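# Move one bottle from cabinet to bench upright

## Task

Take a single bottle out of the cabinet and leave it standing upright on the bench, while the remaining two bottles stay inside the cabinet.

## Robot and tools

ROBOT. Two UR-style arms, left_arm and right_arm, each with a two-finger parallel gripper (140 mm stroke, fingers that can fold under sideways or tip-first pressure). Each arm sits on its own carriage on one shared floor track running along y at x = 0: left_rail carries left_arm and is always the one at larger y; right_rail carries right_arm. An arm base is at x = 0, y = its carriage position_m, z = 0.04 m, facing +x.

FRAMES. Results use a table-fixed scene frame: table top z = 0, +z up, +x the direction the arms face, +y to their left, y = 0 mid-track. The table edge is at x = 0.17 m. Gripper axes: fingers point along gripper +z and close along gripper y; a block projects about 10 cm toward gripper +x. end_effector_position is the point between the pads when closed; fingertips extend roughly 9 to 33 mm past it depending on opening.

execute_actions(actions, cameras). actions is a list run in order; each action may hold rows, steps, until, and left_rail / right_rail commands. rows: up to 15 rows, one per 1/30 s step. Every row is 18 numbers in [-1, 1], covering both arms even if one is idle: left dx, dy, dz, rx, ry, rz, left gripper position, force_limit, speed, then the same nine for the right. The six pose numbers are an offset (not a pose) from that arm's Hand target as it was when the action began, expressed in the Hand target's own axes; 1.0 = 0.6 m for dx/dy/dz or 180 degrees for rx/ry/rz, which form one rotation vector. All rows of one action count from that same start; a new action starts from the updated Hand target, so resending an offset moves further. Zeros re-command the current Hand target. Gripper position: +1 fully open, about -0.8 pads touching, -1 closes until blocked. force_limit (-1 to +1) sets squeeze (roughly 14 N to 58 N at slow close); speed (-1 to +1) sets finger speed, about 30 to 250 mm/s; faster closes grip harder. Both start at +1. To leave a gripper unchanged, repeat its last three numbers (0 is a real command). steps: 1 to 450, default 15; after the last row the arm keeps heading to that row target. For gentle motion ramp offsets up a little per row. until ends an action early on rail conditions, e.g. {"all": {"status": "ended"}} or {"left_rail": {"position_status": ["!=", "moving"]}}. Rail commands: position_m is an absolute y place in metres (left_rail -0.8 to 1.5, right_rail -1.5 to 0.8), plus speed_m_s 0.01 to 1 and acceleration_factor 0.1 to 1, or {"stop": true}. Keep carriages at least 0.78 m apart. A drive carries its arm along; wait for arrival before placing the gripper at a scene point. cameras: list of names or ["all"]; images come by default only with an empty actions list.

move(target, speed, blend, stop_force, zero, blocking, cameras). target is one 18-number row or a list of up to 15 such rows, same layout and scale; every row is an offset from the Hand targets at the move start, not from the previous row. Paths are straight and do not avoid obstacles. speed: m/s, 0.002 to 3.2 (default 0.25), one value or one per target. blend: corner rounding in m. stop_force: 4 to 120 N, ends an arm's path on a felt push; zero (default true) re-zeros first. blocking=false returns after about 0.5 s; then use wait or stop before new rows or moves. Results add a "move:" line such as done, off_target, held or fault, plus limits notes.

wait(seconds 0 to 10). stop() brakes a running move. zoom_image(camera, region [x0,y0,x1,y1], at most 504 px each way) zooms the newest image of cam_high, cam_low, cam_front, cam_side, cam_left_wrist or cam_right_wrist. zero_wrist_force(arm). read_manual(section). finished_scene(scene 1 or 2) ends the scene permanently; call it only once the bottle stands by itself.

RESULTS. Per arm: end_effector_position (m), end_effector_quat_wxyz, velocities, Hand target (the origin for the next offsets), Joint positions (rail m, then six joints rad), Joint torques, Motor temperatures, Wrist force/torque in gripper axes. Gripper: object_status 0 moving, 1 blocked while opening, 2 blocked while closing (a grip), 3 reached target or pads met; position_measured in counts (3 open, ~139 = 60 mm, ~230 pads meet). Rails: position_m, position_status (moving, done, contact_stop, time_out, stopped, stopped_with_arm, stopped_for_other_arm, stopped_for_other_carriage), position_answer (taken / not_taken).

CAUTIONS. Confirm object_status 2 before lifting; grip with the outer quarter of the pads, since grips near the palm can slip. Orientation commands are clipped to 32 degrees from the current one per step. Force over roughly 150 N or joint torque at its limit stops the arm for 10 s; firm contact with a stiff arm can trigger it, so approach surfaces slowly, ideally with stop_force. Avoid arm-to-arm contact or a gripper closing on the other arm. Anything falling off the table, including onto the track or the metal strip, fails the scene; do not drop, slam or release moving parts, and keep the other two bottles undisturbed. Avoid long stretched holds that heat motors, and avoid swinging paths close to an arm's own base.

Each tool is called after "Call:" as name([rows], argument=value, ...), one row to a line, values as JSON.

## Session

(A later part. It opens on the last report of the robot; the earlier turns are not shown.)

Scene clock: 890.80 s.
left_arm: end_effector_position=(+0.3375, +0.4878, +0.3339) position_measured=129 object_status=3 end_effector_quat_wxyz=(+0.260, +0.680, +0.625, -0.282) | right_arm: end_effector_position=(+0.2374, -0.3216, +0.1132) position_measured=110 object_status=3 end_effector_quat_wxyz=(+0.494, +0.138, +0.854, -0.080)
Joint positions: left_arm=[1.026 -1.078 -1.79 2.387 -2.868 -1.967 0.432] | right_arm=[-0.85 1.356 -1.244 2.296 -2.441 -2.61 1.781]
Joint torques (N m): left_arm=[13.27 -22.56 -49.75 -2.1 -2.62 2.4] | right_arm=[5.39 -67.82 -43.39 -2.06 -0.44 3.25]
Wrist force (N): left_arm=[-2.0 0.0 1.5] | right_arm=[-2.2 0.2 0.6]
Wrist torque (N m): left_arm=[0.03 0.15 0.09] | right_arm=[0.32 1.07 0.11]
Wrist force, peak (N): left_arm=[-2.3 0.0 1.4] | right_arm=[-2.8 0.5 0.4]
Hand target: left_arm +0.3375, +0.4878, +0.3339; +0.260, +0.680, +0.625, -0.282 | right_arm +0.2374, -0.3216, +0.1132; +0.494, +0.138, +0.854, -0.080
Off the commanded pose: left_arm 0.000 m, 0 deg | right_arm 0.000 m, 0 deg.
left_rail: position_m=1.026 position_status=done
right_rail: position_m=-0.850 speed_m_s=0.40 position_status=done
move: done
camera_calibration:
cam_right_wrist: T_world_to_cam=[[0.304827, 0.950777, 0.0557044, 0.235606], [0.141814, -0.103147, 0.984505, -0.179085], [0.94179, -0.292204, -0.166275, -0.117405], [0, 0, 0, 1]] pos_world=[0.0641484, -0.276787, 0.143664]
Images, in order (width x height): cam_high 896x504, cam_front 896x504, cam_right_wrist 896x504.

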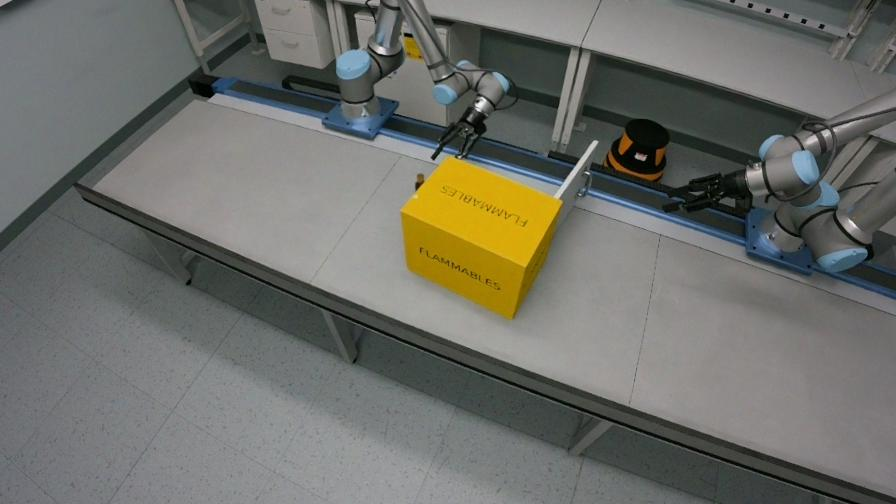

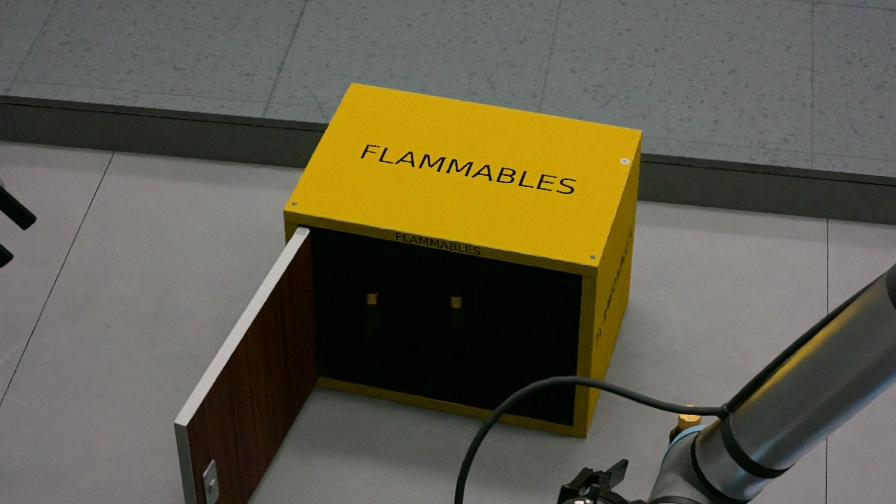

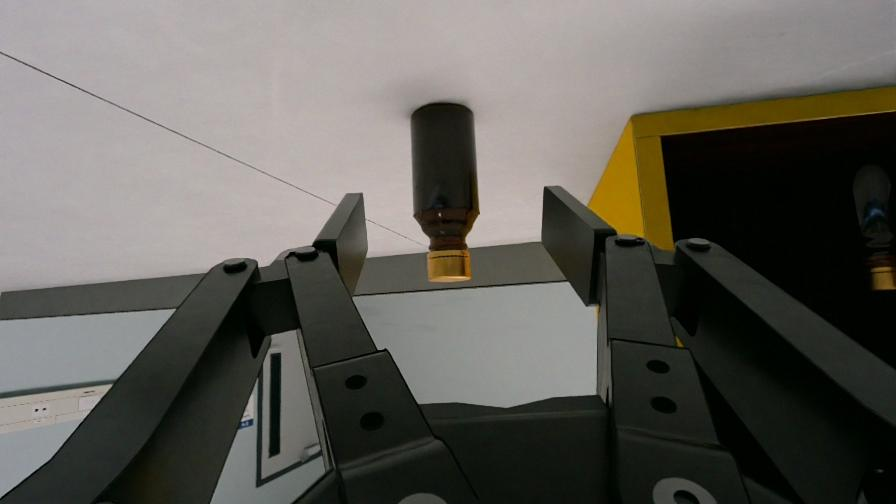

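Call:
move([
  [-0.1,-0.2,0.3,0,0,0,0.0,0.3,-0.5, -0.3995,-0.2378,-0.1415,0,0,0,0.15,-0.2,-1],
], speed=0.25, cameras=["cam_left_wrist", "cam_front", "cam_side"])

Scene clock: 922.80 s.
left_arm: end_effector_position=(+0.2038, +0.3287, +0.2492) position_measured=129 object_status=3 end_effector_quat_wxyz=(+0.260, +0.680, +0.625, -0.282) | right_arm: end_effector_position=(+0.2360, -0.4714, +0.3632) position_measured=110 object_status=3 end_effector_quat_wxyz=(+0.494, +0.138, +0.854, -0.080)
Joint positions: left_arm=[1.026 -1.465 -1.549 2.395 -3.194 -1.704 0.136] | right_arm=[-0.85 1.288 -1.88 2.359 -1.985 -2.619 1.646]
Joint torques (N m): left_arm=[-15.79 -31.71 -43.11 -7.81 1.77 -2.8] | right_arm=[-15.18 -32.24 -63.49 -2.24 -0.28 3.22]
Wrist force (N): left_arm=[-1.4 0.1 1.1] | right_arm=[-2.1 0.4 0.7]
Wrist torque (N m): left_arm=[0.06 0.00 0.32] | right_arm=[0.33 1.06 0.12]
Wrist force, peak (N): left_arm=[-2.1 -1.2 2.6] | right_arm=[-3.9 -0.7 -0.1]
Hand target: left_arm +0.2038, +0.3287, +0.2491; +0.260, +0.680, +0.625, -0.282 | right_arm +0.2359, -0.4715, +0.3633; +0.494, +0.138, +0.854, -0.080
Off the commanded pose: left_arm 0.000 m, 0 deg | right_arm 0.000 m, 0 deg.
left_rail: position_m=1.026 position_status=done
right_rail: position_m=-0.850 speed_m_s=0.40 position_status=done
move: done
camera_calibration:
cam_left_wrist: T_world_to_cam=[[0.993098, -0.110304, 0.0398718, -0.159093], [-0.0820566, -0.410507, 0.908158, -0.0783161], [-0.0838054, -0.905161, -0.416725, 0.599979], [0, 0, 0, 1]] pos_world=[0.20185, 0.49338, 0.327493]
Images, in order (width x height): cam_front 896x504, cam_side 896x504, cam_left_wrist 896x504.

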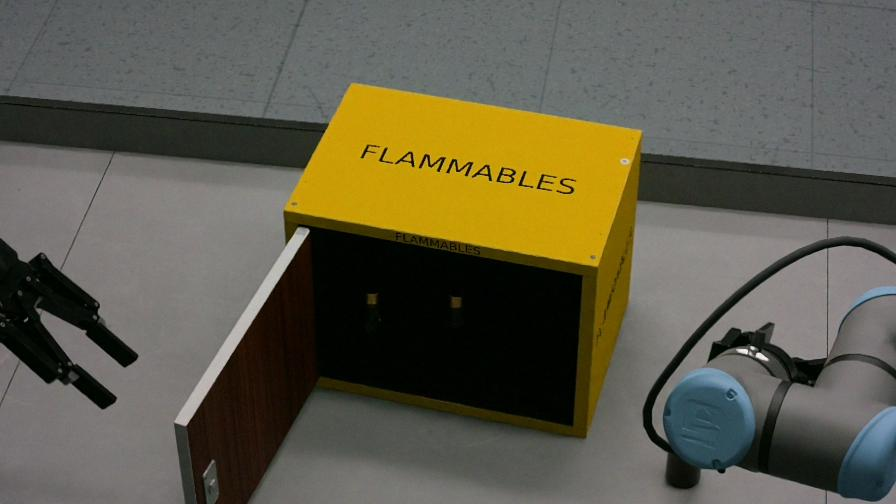

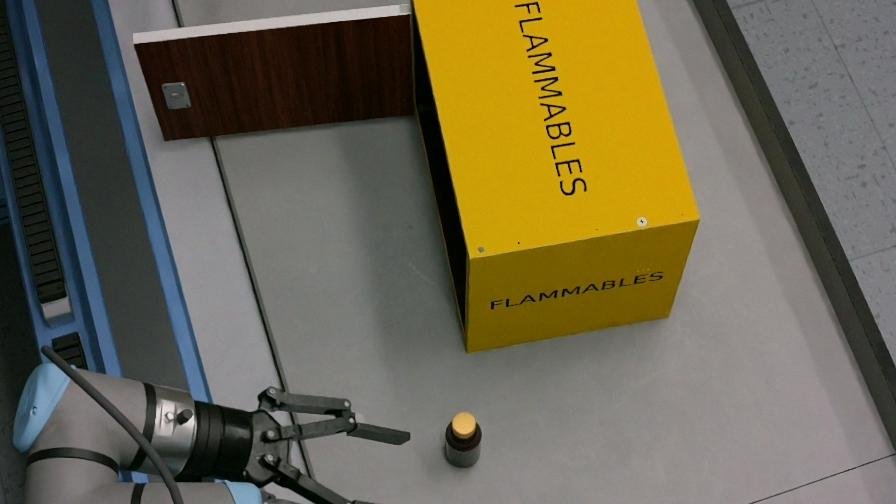

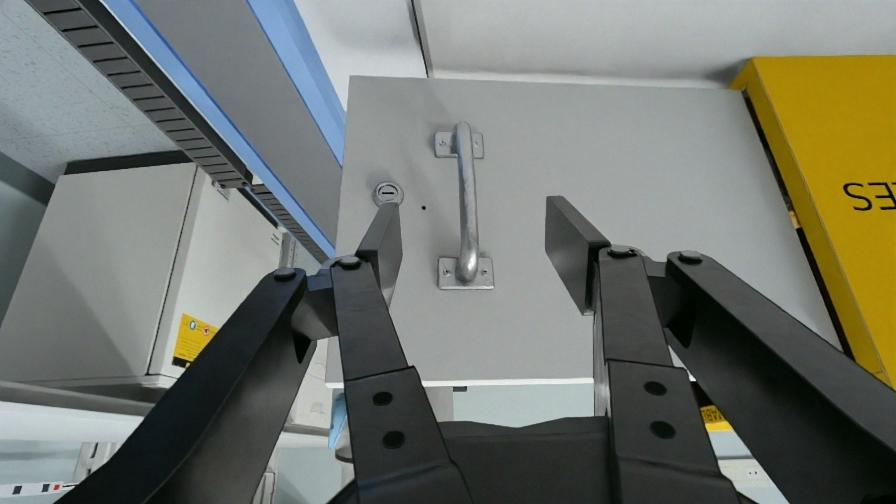

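Call:
move([
  [0,0,0.2,0,0,0,0.0,0.3,-0.5, 0,0,0,0,0,0,0.15,-0.2,-1],
  [0,0,0.2,0,0,0,-1,0.3,-0.8, 0,0,0,0,0,0,0.15,-0.2,-1],
], speed=0.15, cameras=["cam_left_wrist"])

Scene clock: 934.33 s.
left_arm: end_effector_position=(+0.1968, +0.2439, +0.1645) position_measured=215 object_status=0 end_effector_quat_wxyz=(+0.260, +0.680, +0.625, -0.282) | right_arm: end_effector_position=(+0.2359, -0.4715, +0.3633) position_measured=110 object_status=3 end_effector_quat_wxyz=(+0.494, +0.138, +0.854, -0.080)
Joint positions: left_arm=[1.026 -1.493 -1.284 2.306 -3.374 -1.684 0.116] | right_arm=[-0.85 1.288 -1.88 2.359 -1.985 -2.619 1.646]
Joint torques (N m): left_arm=[-14.88 -54.96 -22.05 -5.94 -5.11 -2.69] | right_arm=[-7.5 -28.37 -63.11 -2.43 -0.37 3.46]
Wrist force (N): left_arm=[-2.9 10.0 2.9] | right_arm=[-2.2 0.2 0.3]
Wrist torque (N m): left_arm=[0.00 -0.01 0.24] | right_arm=[0.30 1.07 0.13]
Wrist force, peak (N): left_arm=[-3.6 12.3 8.5] | right_arm=[-2.6 0.5 0.5]
Hand target: left_arm +0.1968, +0.2440, +0.1644; +0.260, +0.680, +0.625, -0.282 | right_arm +0.2359, -0.4715, +0.3633; +0.494, +0.138, +0.854, -0.080
Off the commanded pose: left_arm 0.000 m, 0 deg | right_arm 0.000 m, 0 deg.
left_rail: position_m=1.026 position_status=done
right_rail: position_m=-0.850 speed_m_s=0.40 position_status=done
move: done
camera_calibration:
cam_left_wrist: T_world_to_cam=[[0.993097, -0.110308, 0.0398821, -0.158114], [-0.0820679, -0.410506, 0.908157, -0.0366879], [-0.0838054, -0.905161, -0.416725, 0.487296], [0, 0, 0, 1]] pos_world=[0.19485, 0.40858, 0.242693]
Images, in order (width x height): cam_left_wrist 896x504.

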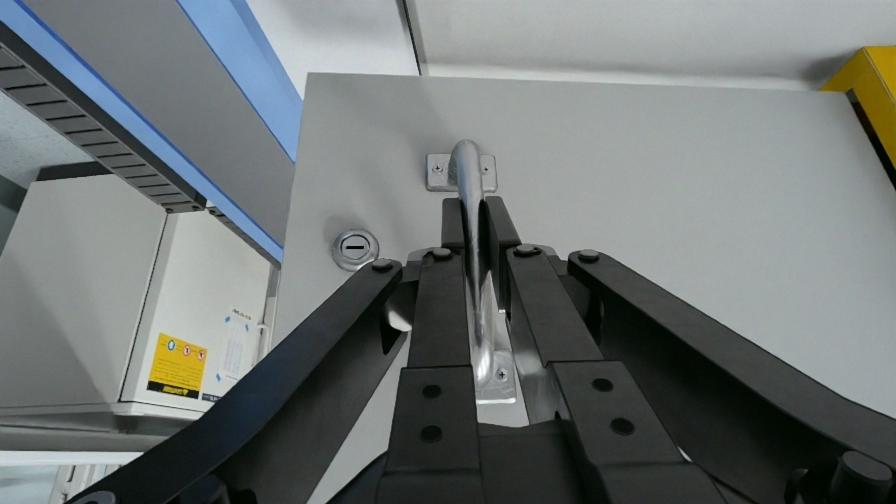

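Call:
move([
  [-0.1042,-0.0128,0.1032,-0.0709,0.0001,-0.0706,-1,0.3,-0.8, 0,0,0,0,0,0,0.15,-0.2,-1],
  [-0.2063,0.0195,0.2043,-0.1417,0.0002,-0.1412,-1,0.3,-0.8, 0,0,0,0,0,0,0.15,-0.2,-1],
  [-0.2963,0.0947,0.2932,-0.2126,0.0003,-0.2118,-1,0.3,-0.8, 0,0,0,0,0,0,0.15,-0.2,-1],
  [-0.3657,0.2050,0.3617,-0.2834,0.0004,-0.2824,-1,0.3,-0.8, 0,0,0,0,0,0,0.15,-0.2,-1],
  [-0.3987,0.3007,0.3940,-0.3346,0.0005,-0.3334,-1,0.3,-0.8, 0,0,0,0,0,0,0.15,-0.2,-1],
], speed=0.1, blend=[0.01,0.01,0.01,0.01,0], cameras=["cam_left_wrist", "cam_front", "cam_side"])

Scene clock: 1005.73 s.
left_arm: end_effector_position=(+0.3483, -0.1063, +0.1672) position_measured=215 object_status=2 end_effector_quat_wxyz=(+0.382, +0.079, +0.920, -0.032) | right_arm: end_effector_position=(+0.2359, -0.4715, +0.3633) position_measured=110 object_status=3 end_effector_quat_wxyz=(+0.494, +0.138, +0.854, -0.080)
Joint positions: left_arm=[1.026 -1.629 -0.752 1.196 -2.125 -0.79 -1.412] | right_arm=[-0.85 1.288 -1.88 2.359 -1.985 -2.619 1.646]
Joint torques (N m): left_arm=[15.04 -144.37 -73.14 -6.17 12.13 -2.41] | right_arm=[0.87 -18.52 -62.54 -2.31 -0.65 3.29]
Wrist force (N): left_arm=[22.4 1.3 20.5] | right_arm=[-2.5 0.7 0.2]
Wrist torque (N m): left_arm=[0.26 0.69 -0.02] | right_arm=[0.40 1.14 0.13]
Wrist force, peak (N): left_arm=[22.7 0.8 20.7] | right_arm=[-2.6 0.5 0.9]
Hand target: left_arm +0.3483, -0.1063, +0.1672; +0.382, +0.079, +0.920, -0.032 | right_arm +0.2359, -0.4715, +0.3633; +0.494, +0.138, +0.854, -0.080
Off the commanded pose: left_arm 0.000 m, 0 deg | right_arm 0.000 m, 0 deg.
left_rail: position_m=1.026 position_status=done
right_rail: position_m=-0.850 speed_m_s=0.40 position_status=done
move: done
camera_calibration:
cam_left_wrist: T_world_to_cam=[[0.196247, 0.979743, 0.0398763, 0.046105], [0.401337, -0.117361, 0.90838, -0.307791], [0.89466, -0.162263, -0.416239, -0.0777423], [0, 0, 0, 1]] pos_world=[0.184033, -0.0939085, 0.245393]
Images, in order (width x height): cam_front 896x504, cam_side 896x504, cam_left_wrist 896x504.

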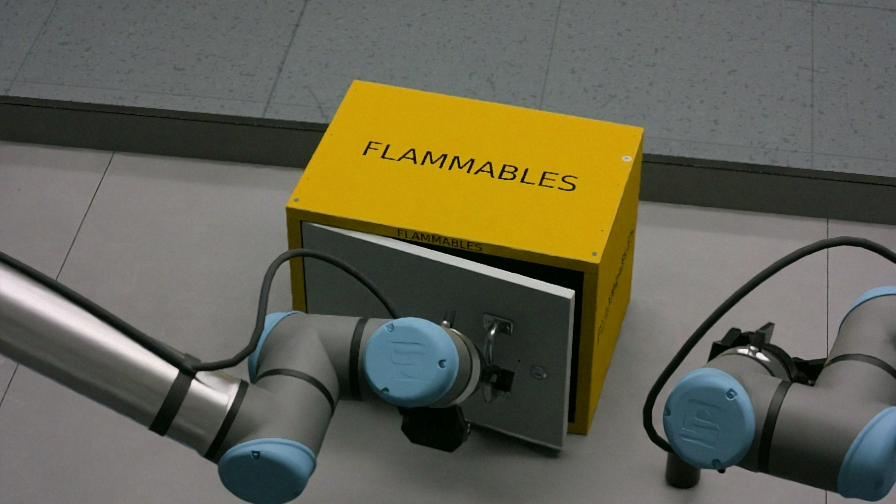

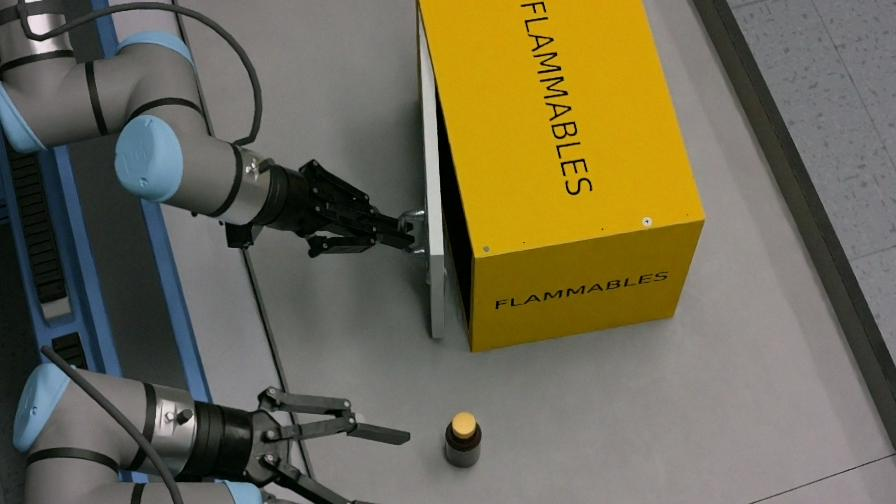

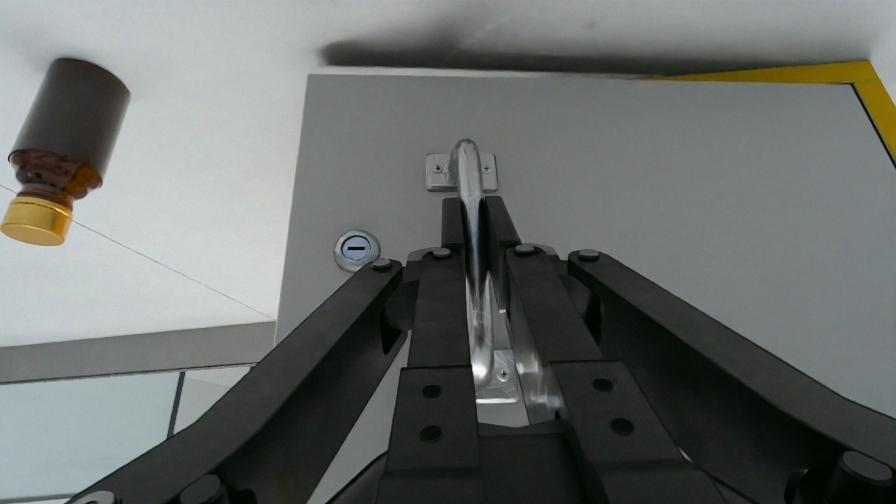

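Call:
move([
  [-0.0395,-0.0120,0.0460,0,0,0,-1,0.3,-0.8, 0,0,0,0,0,0,0.15,-0.2,-1],
], speed=0.04, stop_force=30, cameras=["cam_left_wrist", "cam_front", "cam_side"])

Scene clock: 1037.13 s.
left_arm: end_effector_position=(+0.3828, -0.1196, +0.1645) position_measured=215 object_status=2 end_effector_quat_wxyz=(+0.382, +0.079, +0.920, -0.032) | right_arm: end_effector_position=(+0.2359, -0.4715, +0.3633) position_measured=110 object_status=3 end_effector_quat_wxyz=(+0.494, +0.138, +0.854, -0.080)
Joint positions: left_arm=[1.026 -1.597 -0.719 1.145 -2.139 -0.794 -1.367] | right_arm=[-0.85 1.288 -1.88 2.359 -1.985 -2.619 1.646]
Joint torques (N m): left_arm=[3.99 -76.09 -43.52 -7.38 -7.55 3.39] | right_arm=[0.66 -13.51 -62.53 -2.2 -0.71 3.42]
Wrist force (N): left_arm=[-21.1 20.1 -23.0] | right_arm=[-2.3 0.4 0.7]
Wrist torque (N m): left_arm=[-0.60 -0.56 -0.23] | right_arm=[0.34 1.10 0.13]
Wrist force, peak (N): left_arm=[-21.5 19.8 -23.2] | right_arm=[-2.7 0.3 0.4]
Hand target: left_arm +0.3828, -0.1196, +0.1645; +0.382, +0.079, +0.920, -0.032 | right_arm +0.2359, -0.4715, +0.3633; +0.494, +0.138, +0.854, -0.080
Off the commanded pose: left_arm 0.000 m, 0 deg | right_arm 0.000 m, 0 deg.
left_rail: position_m=1.026 position_status=done
right_rail: position_m=-0.850 speed_m_s=0.40 position_status=done
move: done
camera_calibration:
cam_left_wrist: T_world_to_cam=[[0.196071, 0.979775, 0.0399573, 0.0524949], [0.401358, -0.117364, 0.908371, -0.320748], [0.894689, -0.162068, -0.416252, -0.111874], [0, 0, 0, 1]] pos_world=[0.218534, -0.107209, 0.242693]
Images, in order (width x height): cam_front 896x504, cam_side 896x504, cam_left_wrist 896x504.

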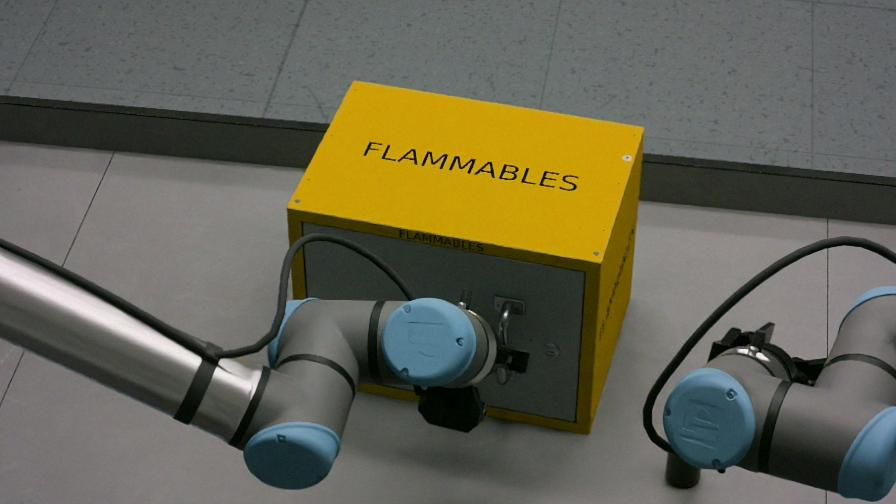

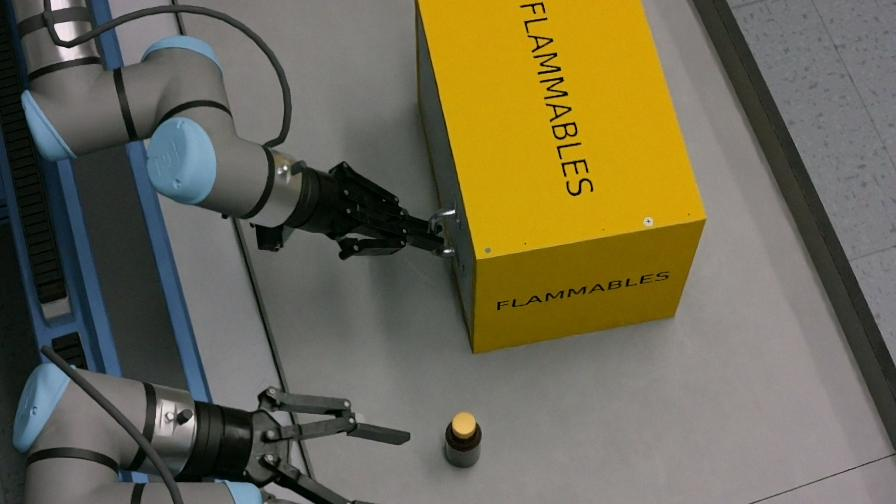

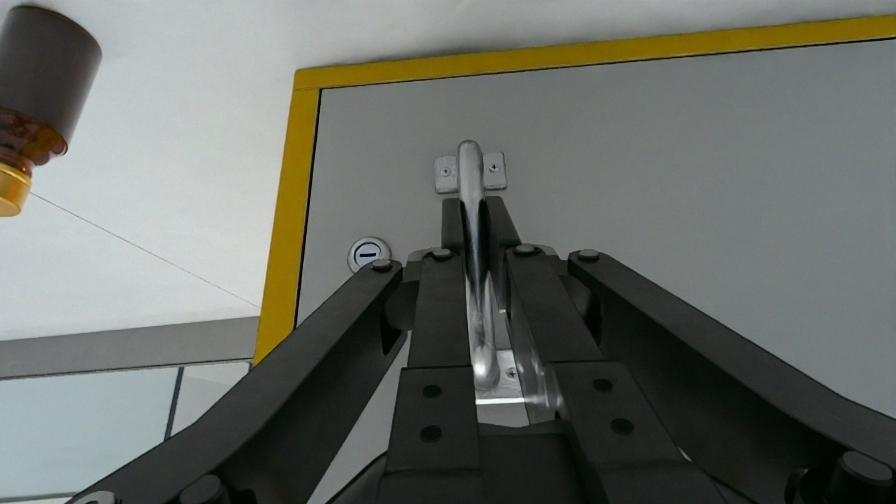

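Call:
move([
  [0,0,0,0,0,0,0.0,0.3,-0.8, 0,0,0,0,0,0,0.15,-0.2,-1],
  [0,0,-0.2,0,0,0,0.0,0.3,-0.8, 0,0,0,0,0,0,0.15,-0.2,-1],
], speed=0.15, cameras=["cam_left_wrist", "cam_front", "cam_side", "cam_high"])

Scene clock: 1048.27 s.
left_arm: end_effector_position=(+0.2992, -0.1053, +0.2490) position_measured=129 object_status=3 end_effector_quat_wxyz=(+0.382, +0.079, +0.920, -0.032) | right_arm: end_effector_position=(+0.2359, -0.4715, +0.3633) position_measured=110 object_status=3 end_effector_quat_wxyz=(+0.494, +0.138, +0.854, -0.080)
Joint positions: left_arm=[1.026 -1.675 -0.82 1.153 -1.97 -0.786 -1.476] | right_arm=[-0.85 1.288 -1.88 2.359 -1.985 -2.619 1.646]
Joint torques (N m): left_arm=[-15.6 -128.5 -55.61 -1.09 4.13 -2.69] | right_arm=[2.07 -7.62 -62.27 -2.38 -0.7 3.22]
Wrist force (N): left_arm=[-1.7 0.3 0.7] | right_arm=[-2.4 0.6 0.4]
Wrist torque (N m): left_arm=[0.07 0.07 0.29] | right_arm=[0.38 1.13 0.13]
Wrist force, peak (N): left_arm=[-21.5 20.6 -23.5] | right_arm=[-2.6 0.6 0.7]
Hand target: left_arm +0.2990, -0.1052, +0.2491; +0.382, +0.079, +0.920, -0.032 | right_arm +0.2359, -0.4715, +0.3633; +0.494, +0.138, +0.854, -0.080
Off the commanded pose: left_arm 0.000 m, 0 deg | right_arm 0.000 m, 0 deg.
left_rail: position_m=1.026 position_status=done
right_rail: position_m=-0.850 speed_m_s=0.40 position_status=done
move: done
camera_calibration:
cam_left_wrist: T_world_to_cam=[[0.196071, 0.979775, 0.0399573, 0.0514993], [0.401358, -0.117364, 0.908371, -0.362273], [0.894689, -0.162068, -0.416252, 0.000413262], [0, 0, 0, 1]] pos_world=[0.134934, -0.0929088, 0.327193]
Images, in order (width x height): cam_high 896x504, cam_front 896x504, cam_side 896x504, cam_left_wrist 896x504.

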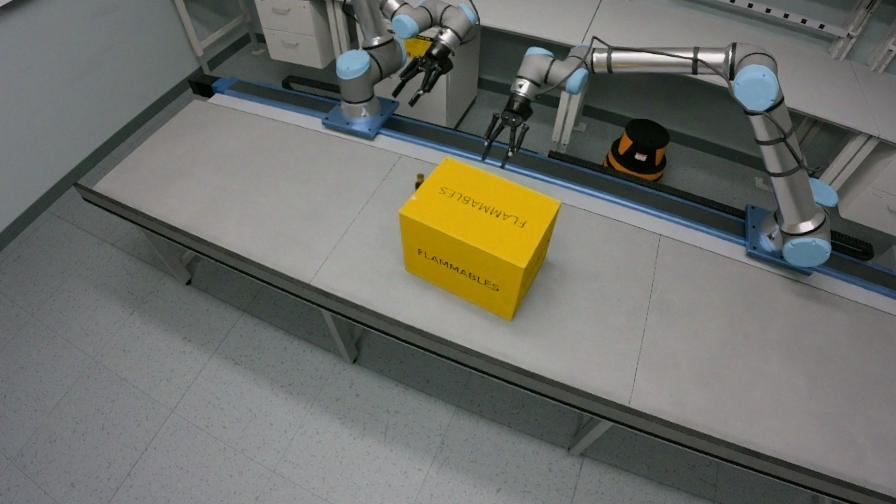

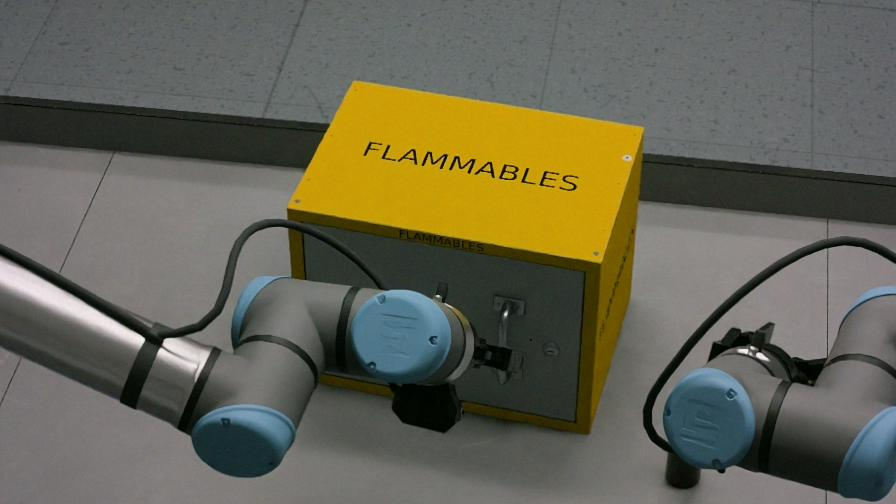

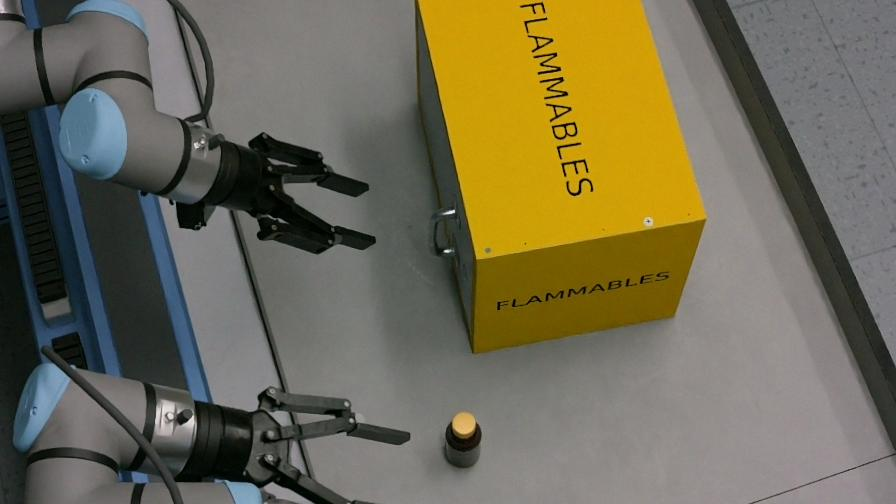

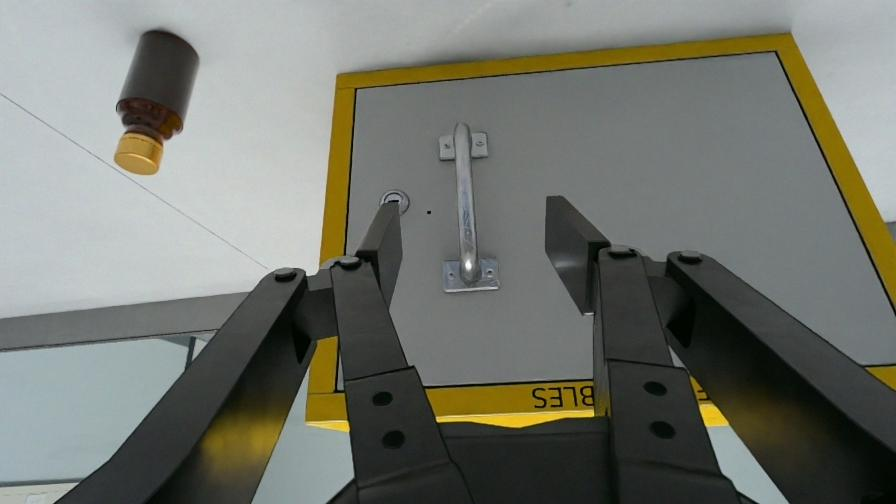

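Call:
finished_scene(scene=1)

The scene is finished: the task was done.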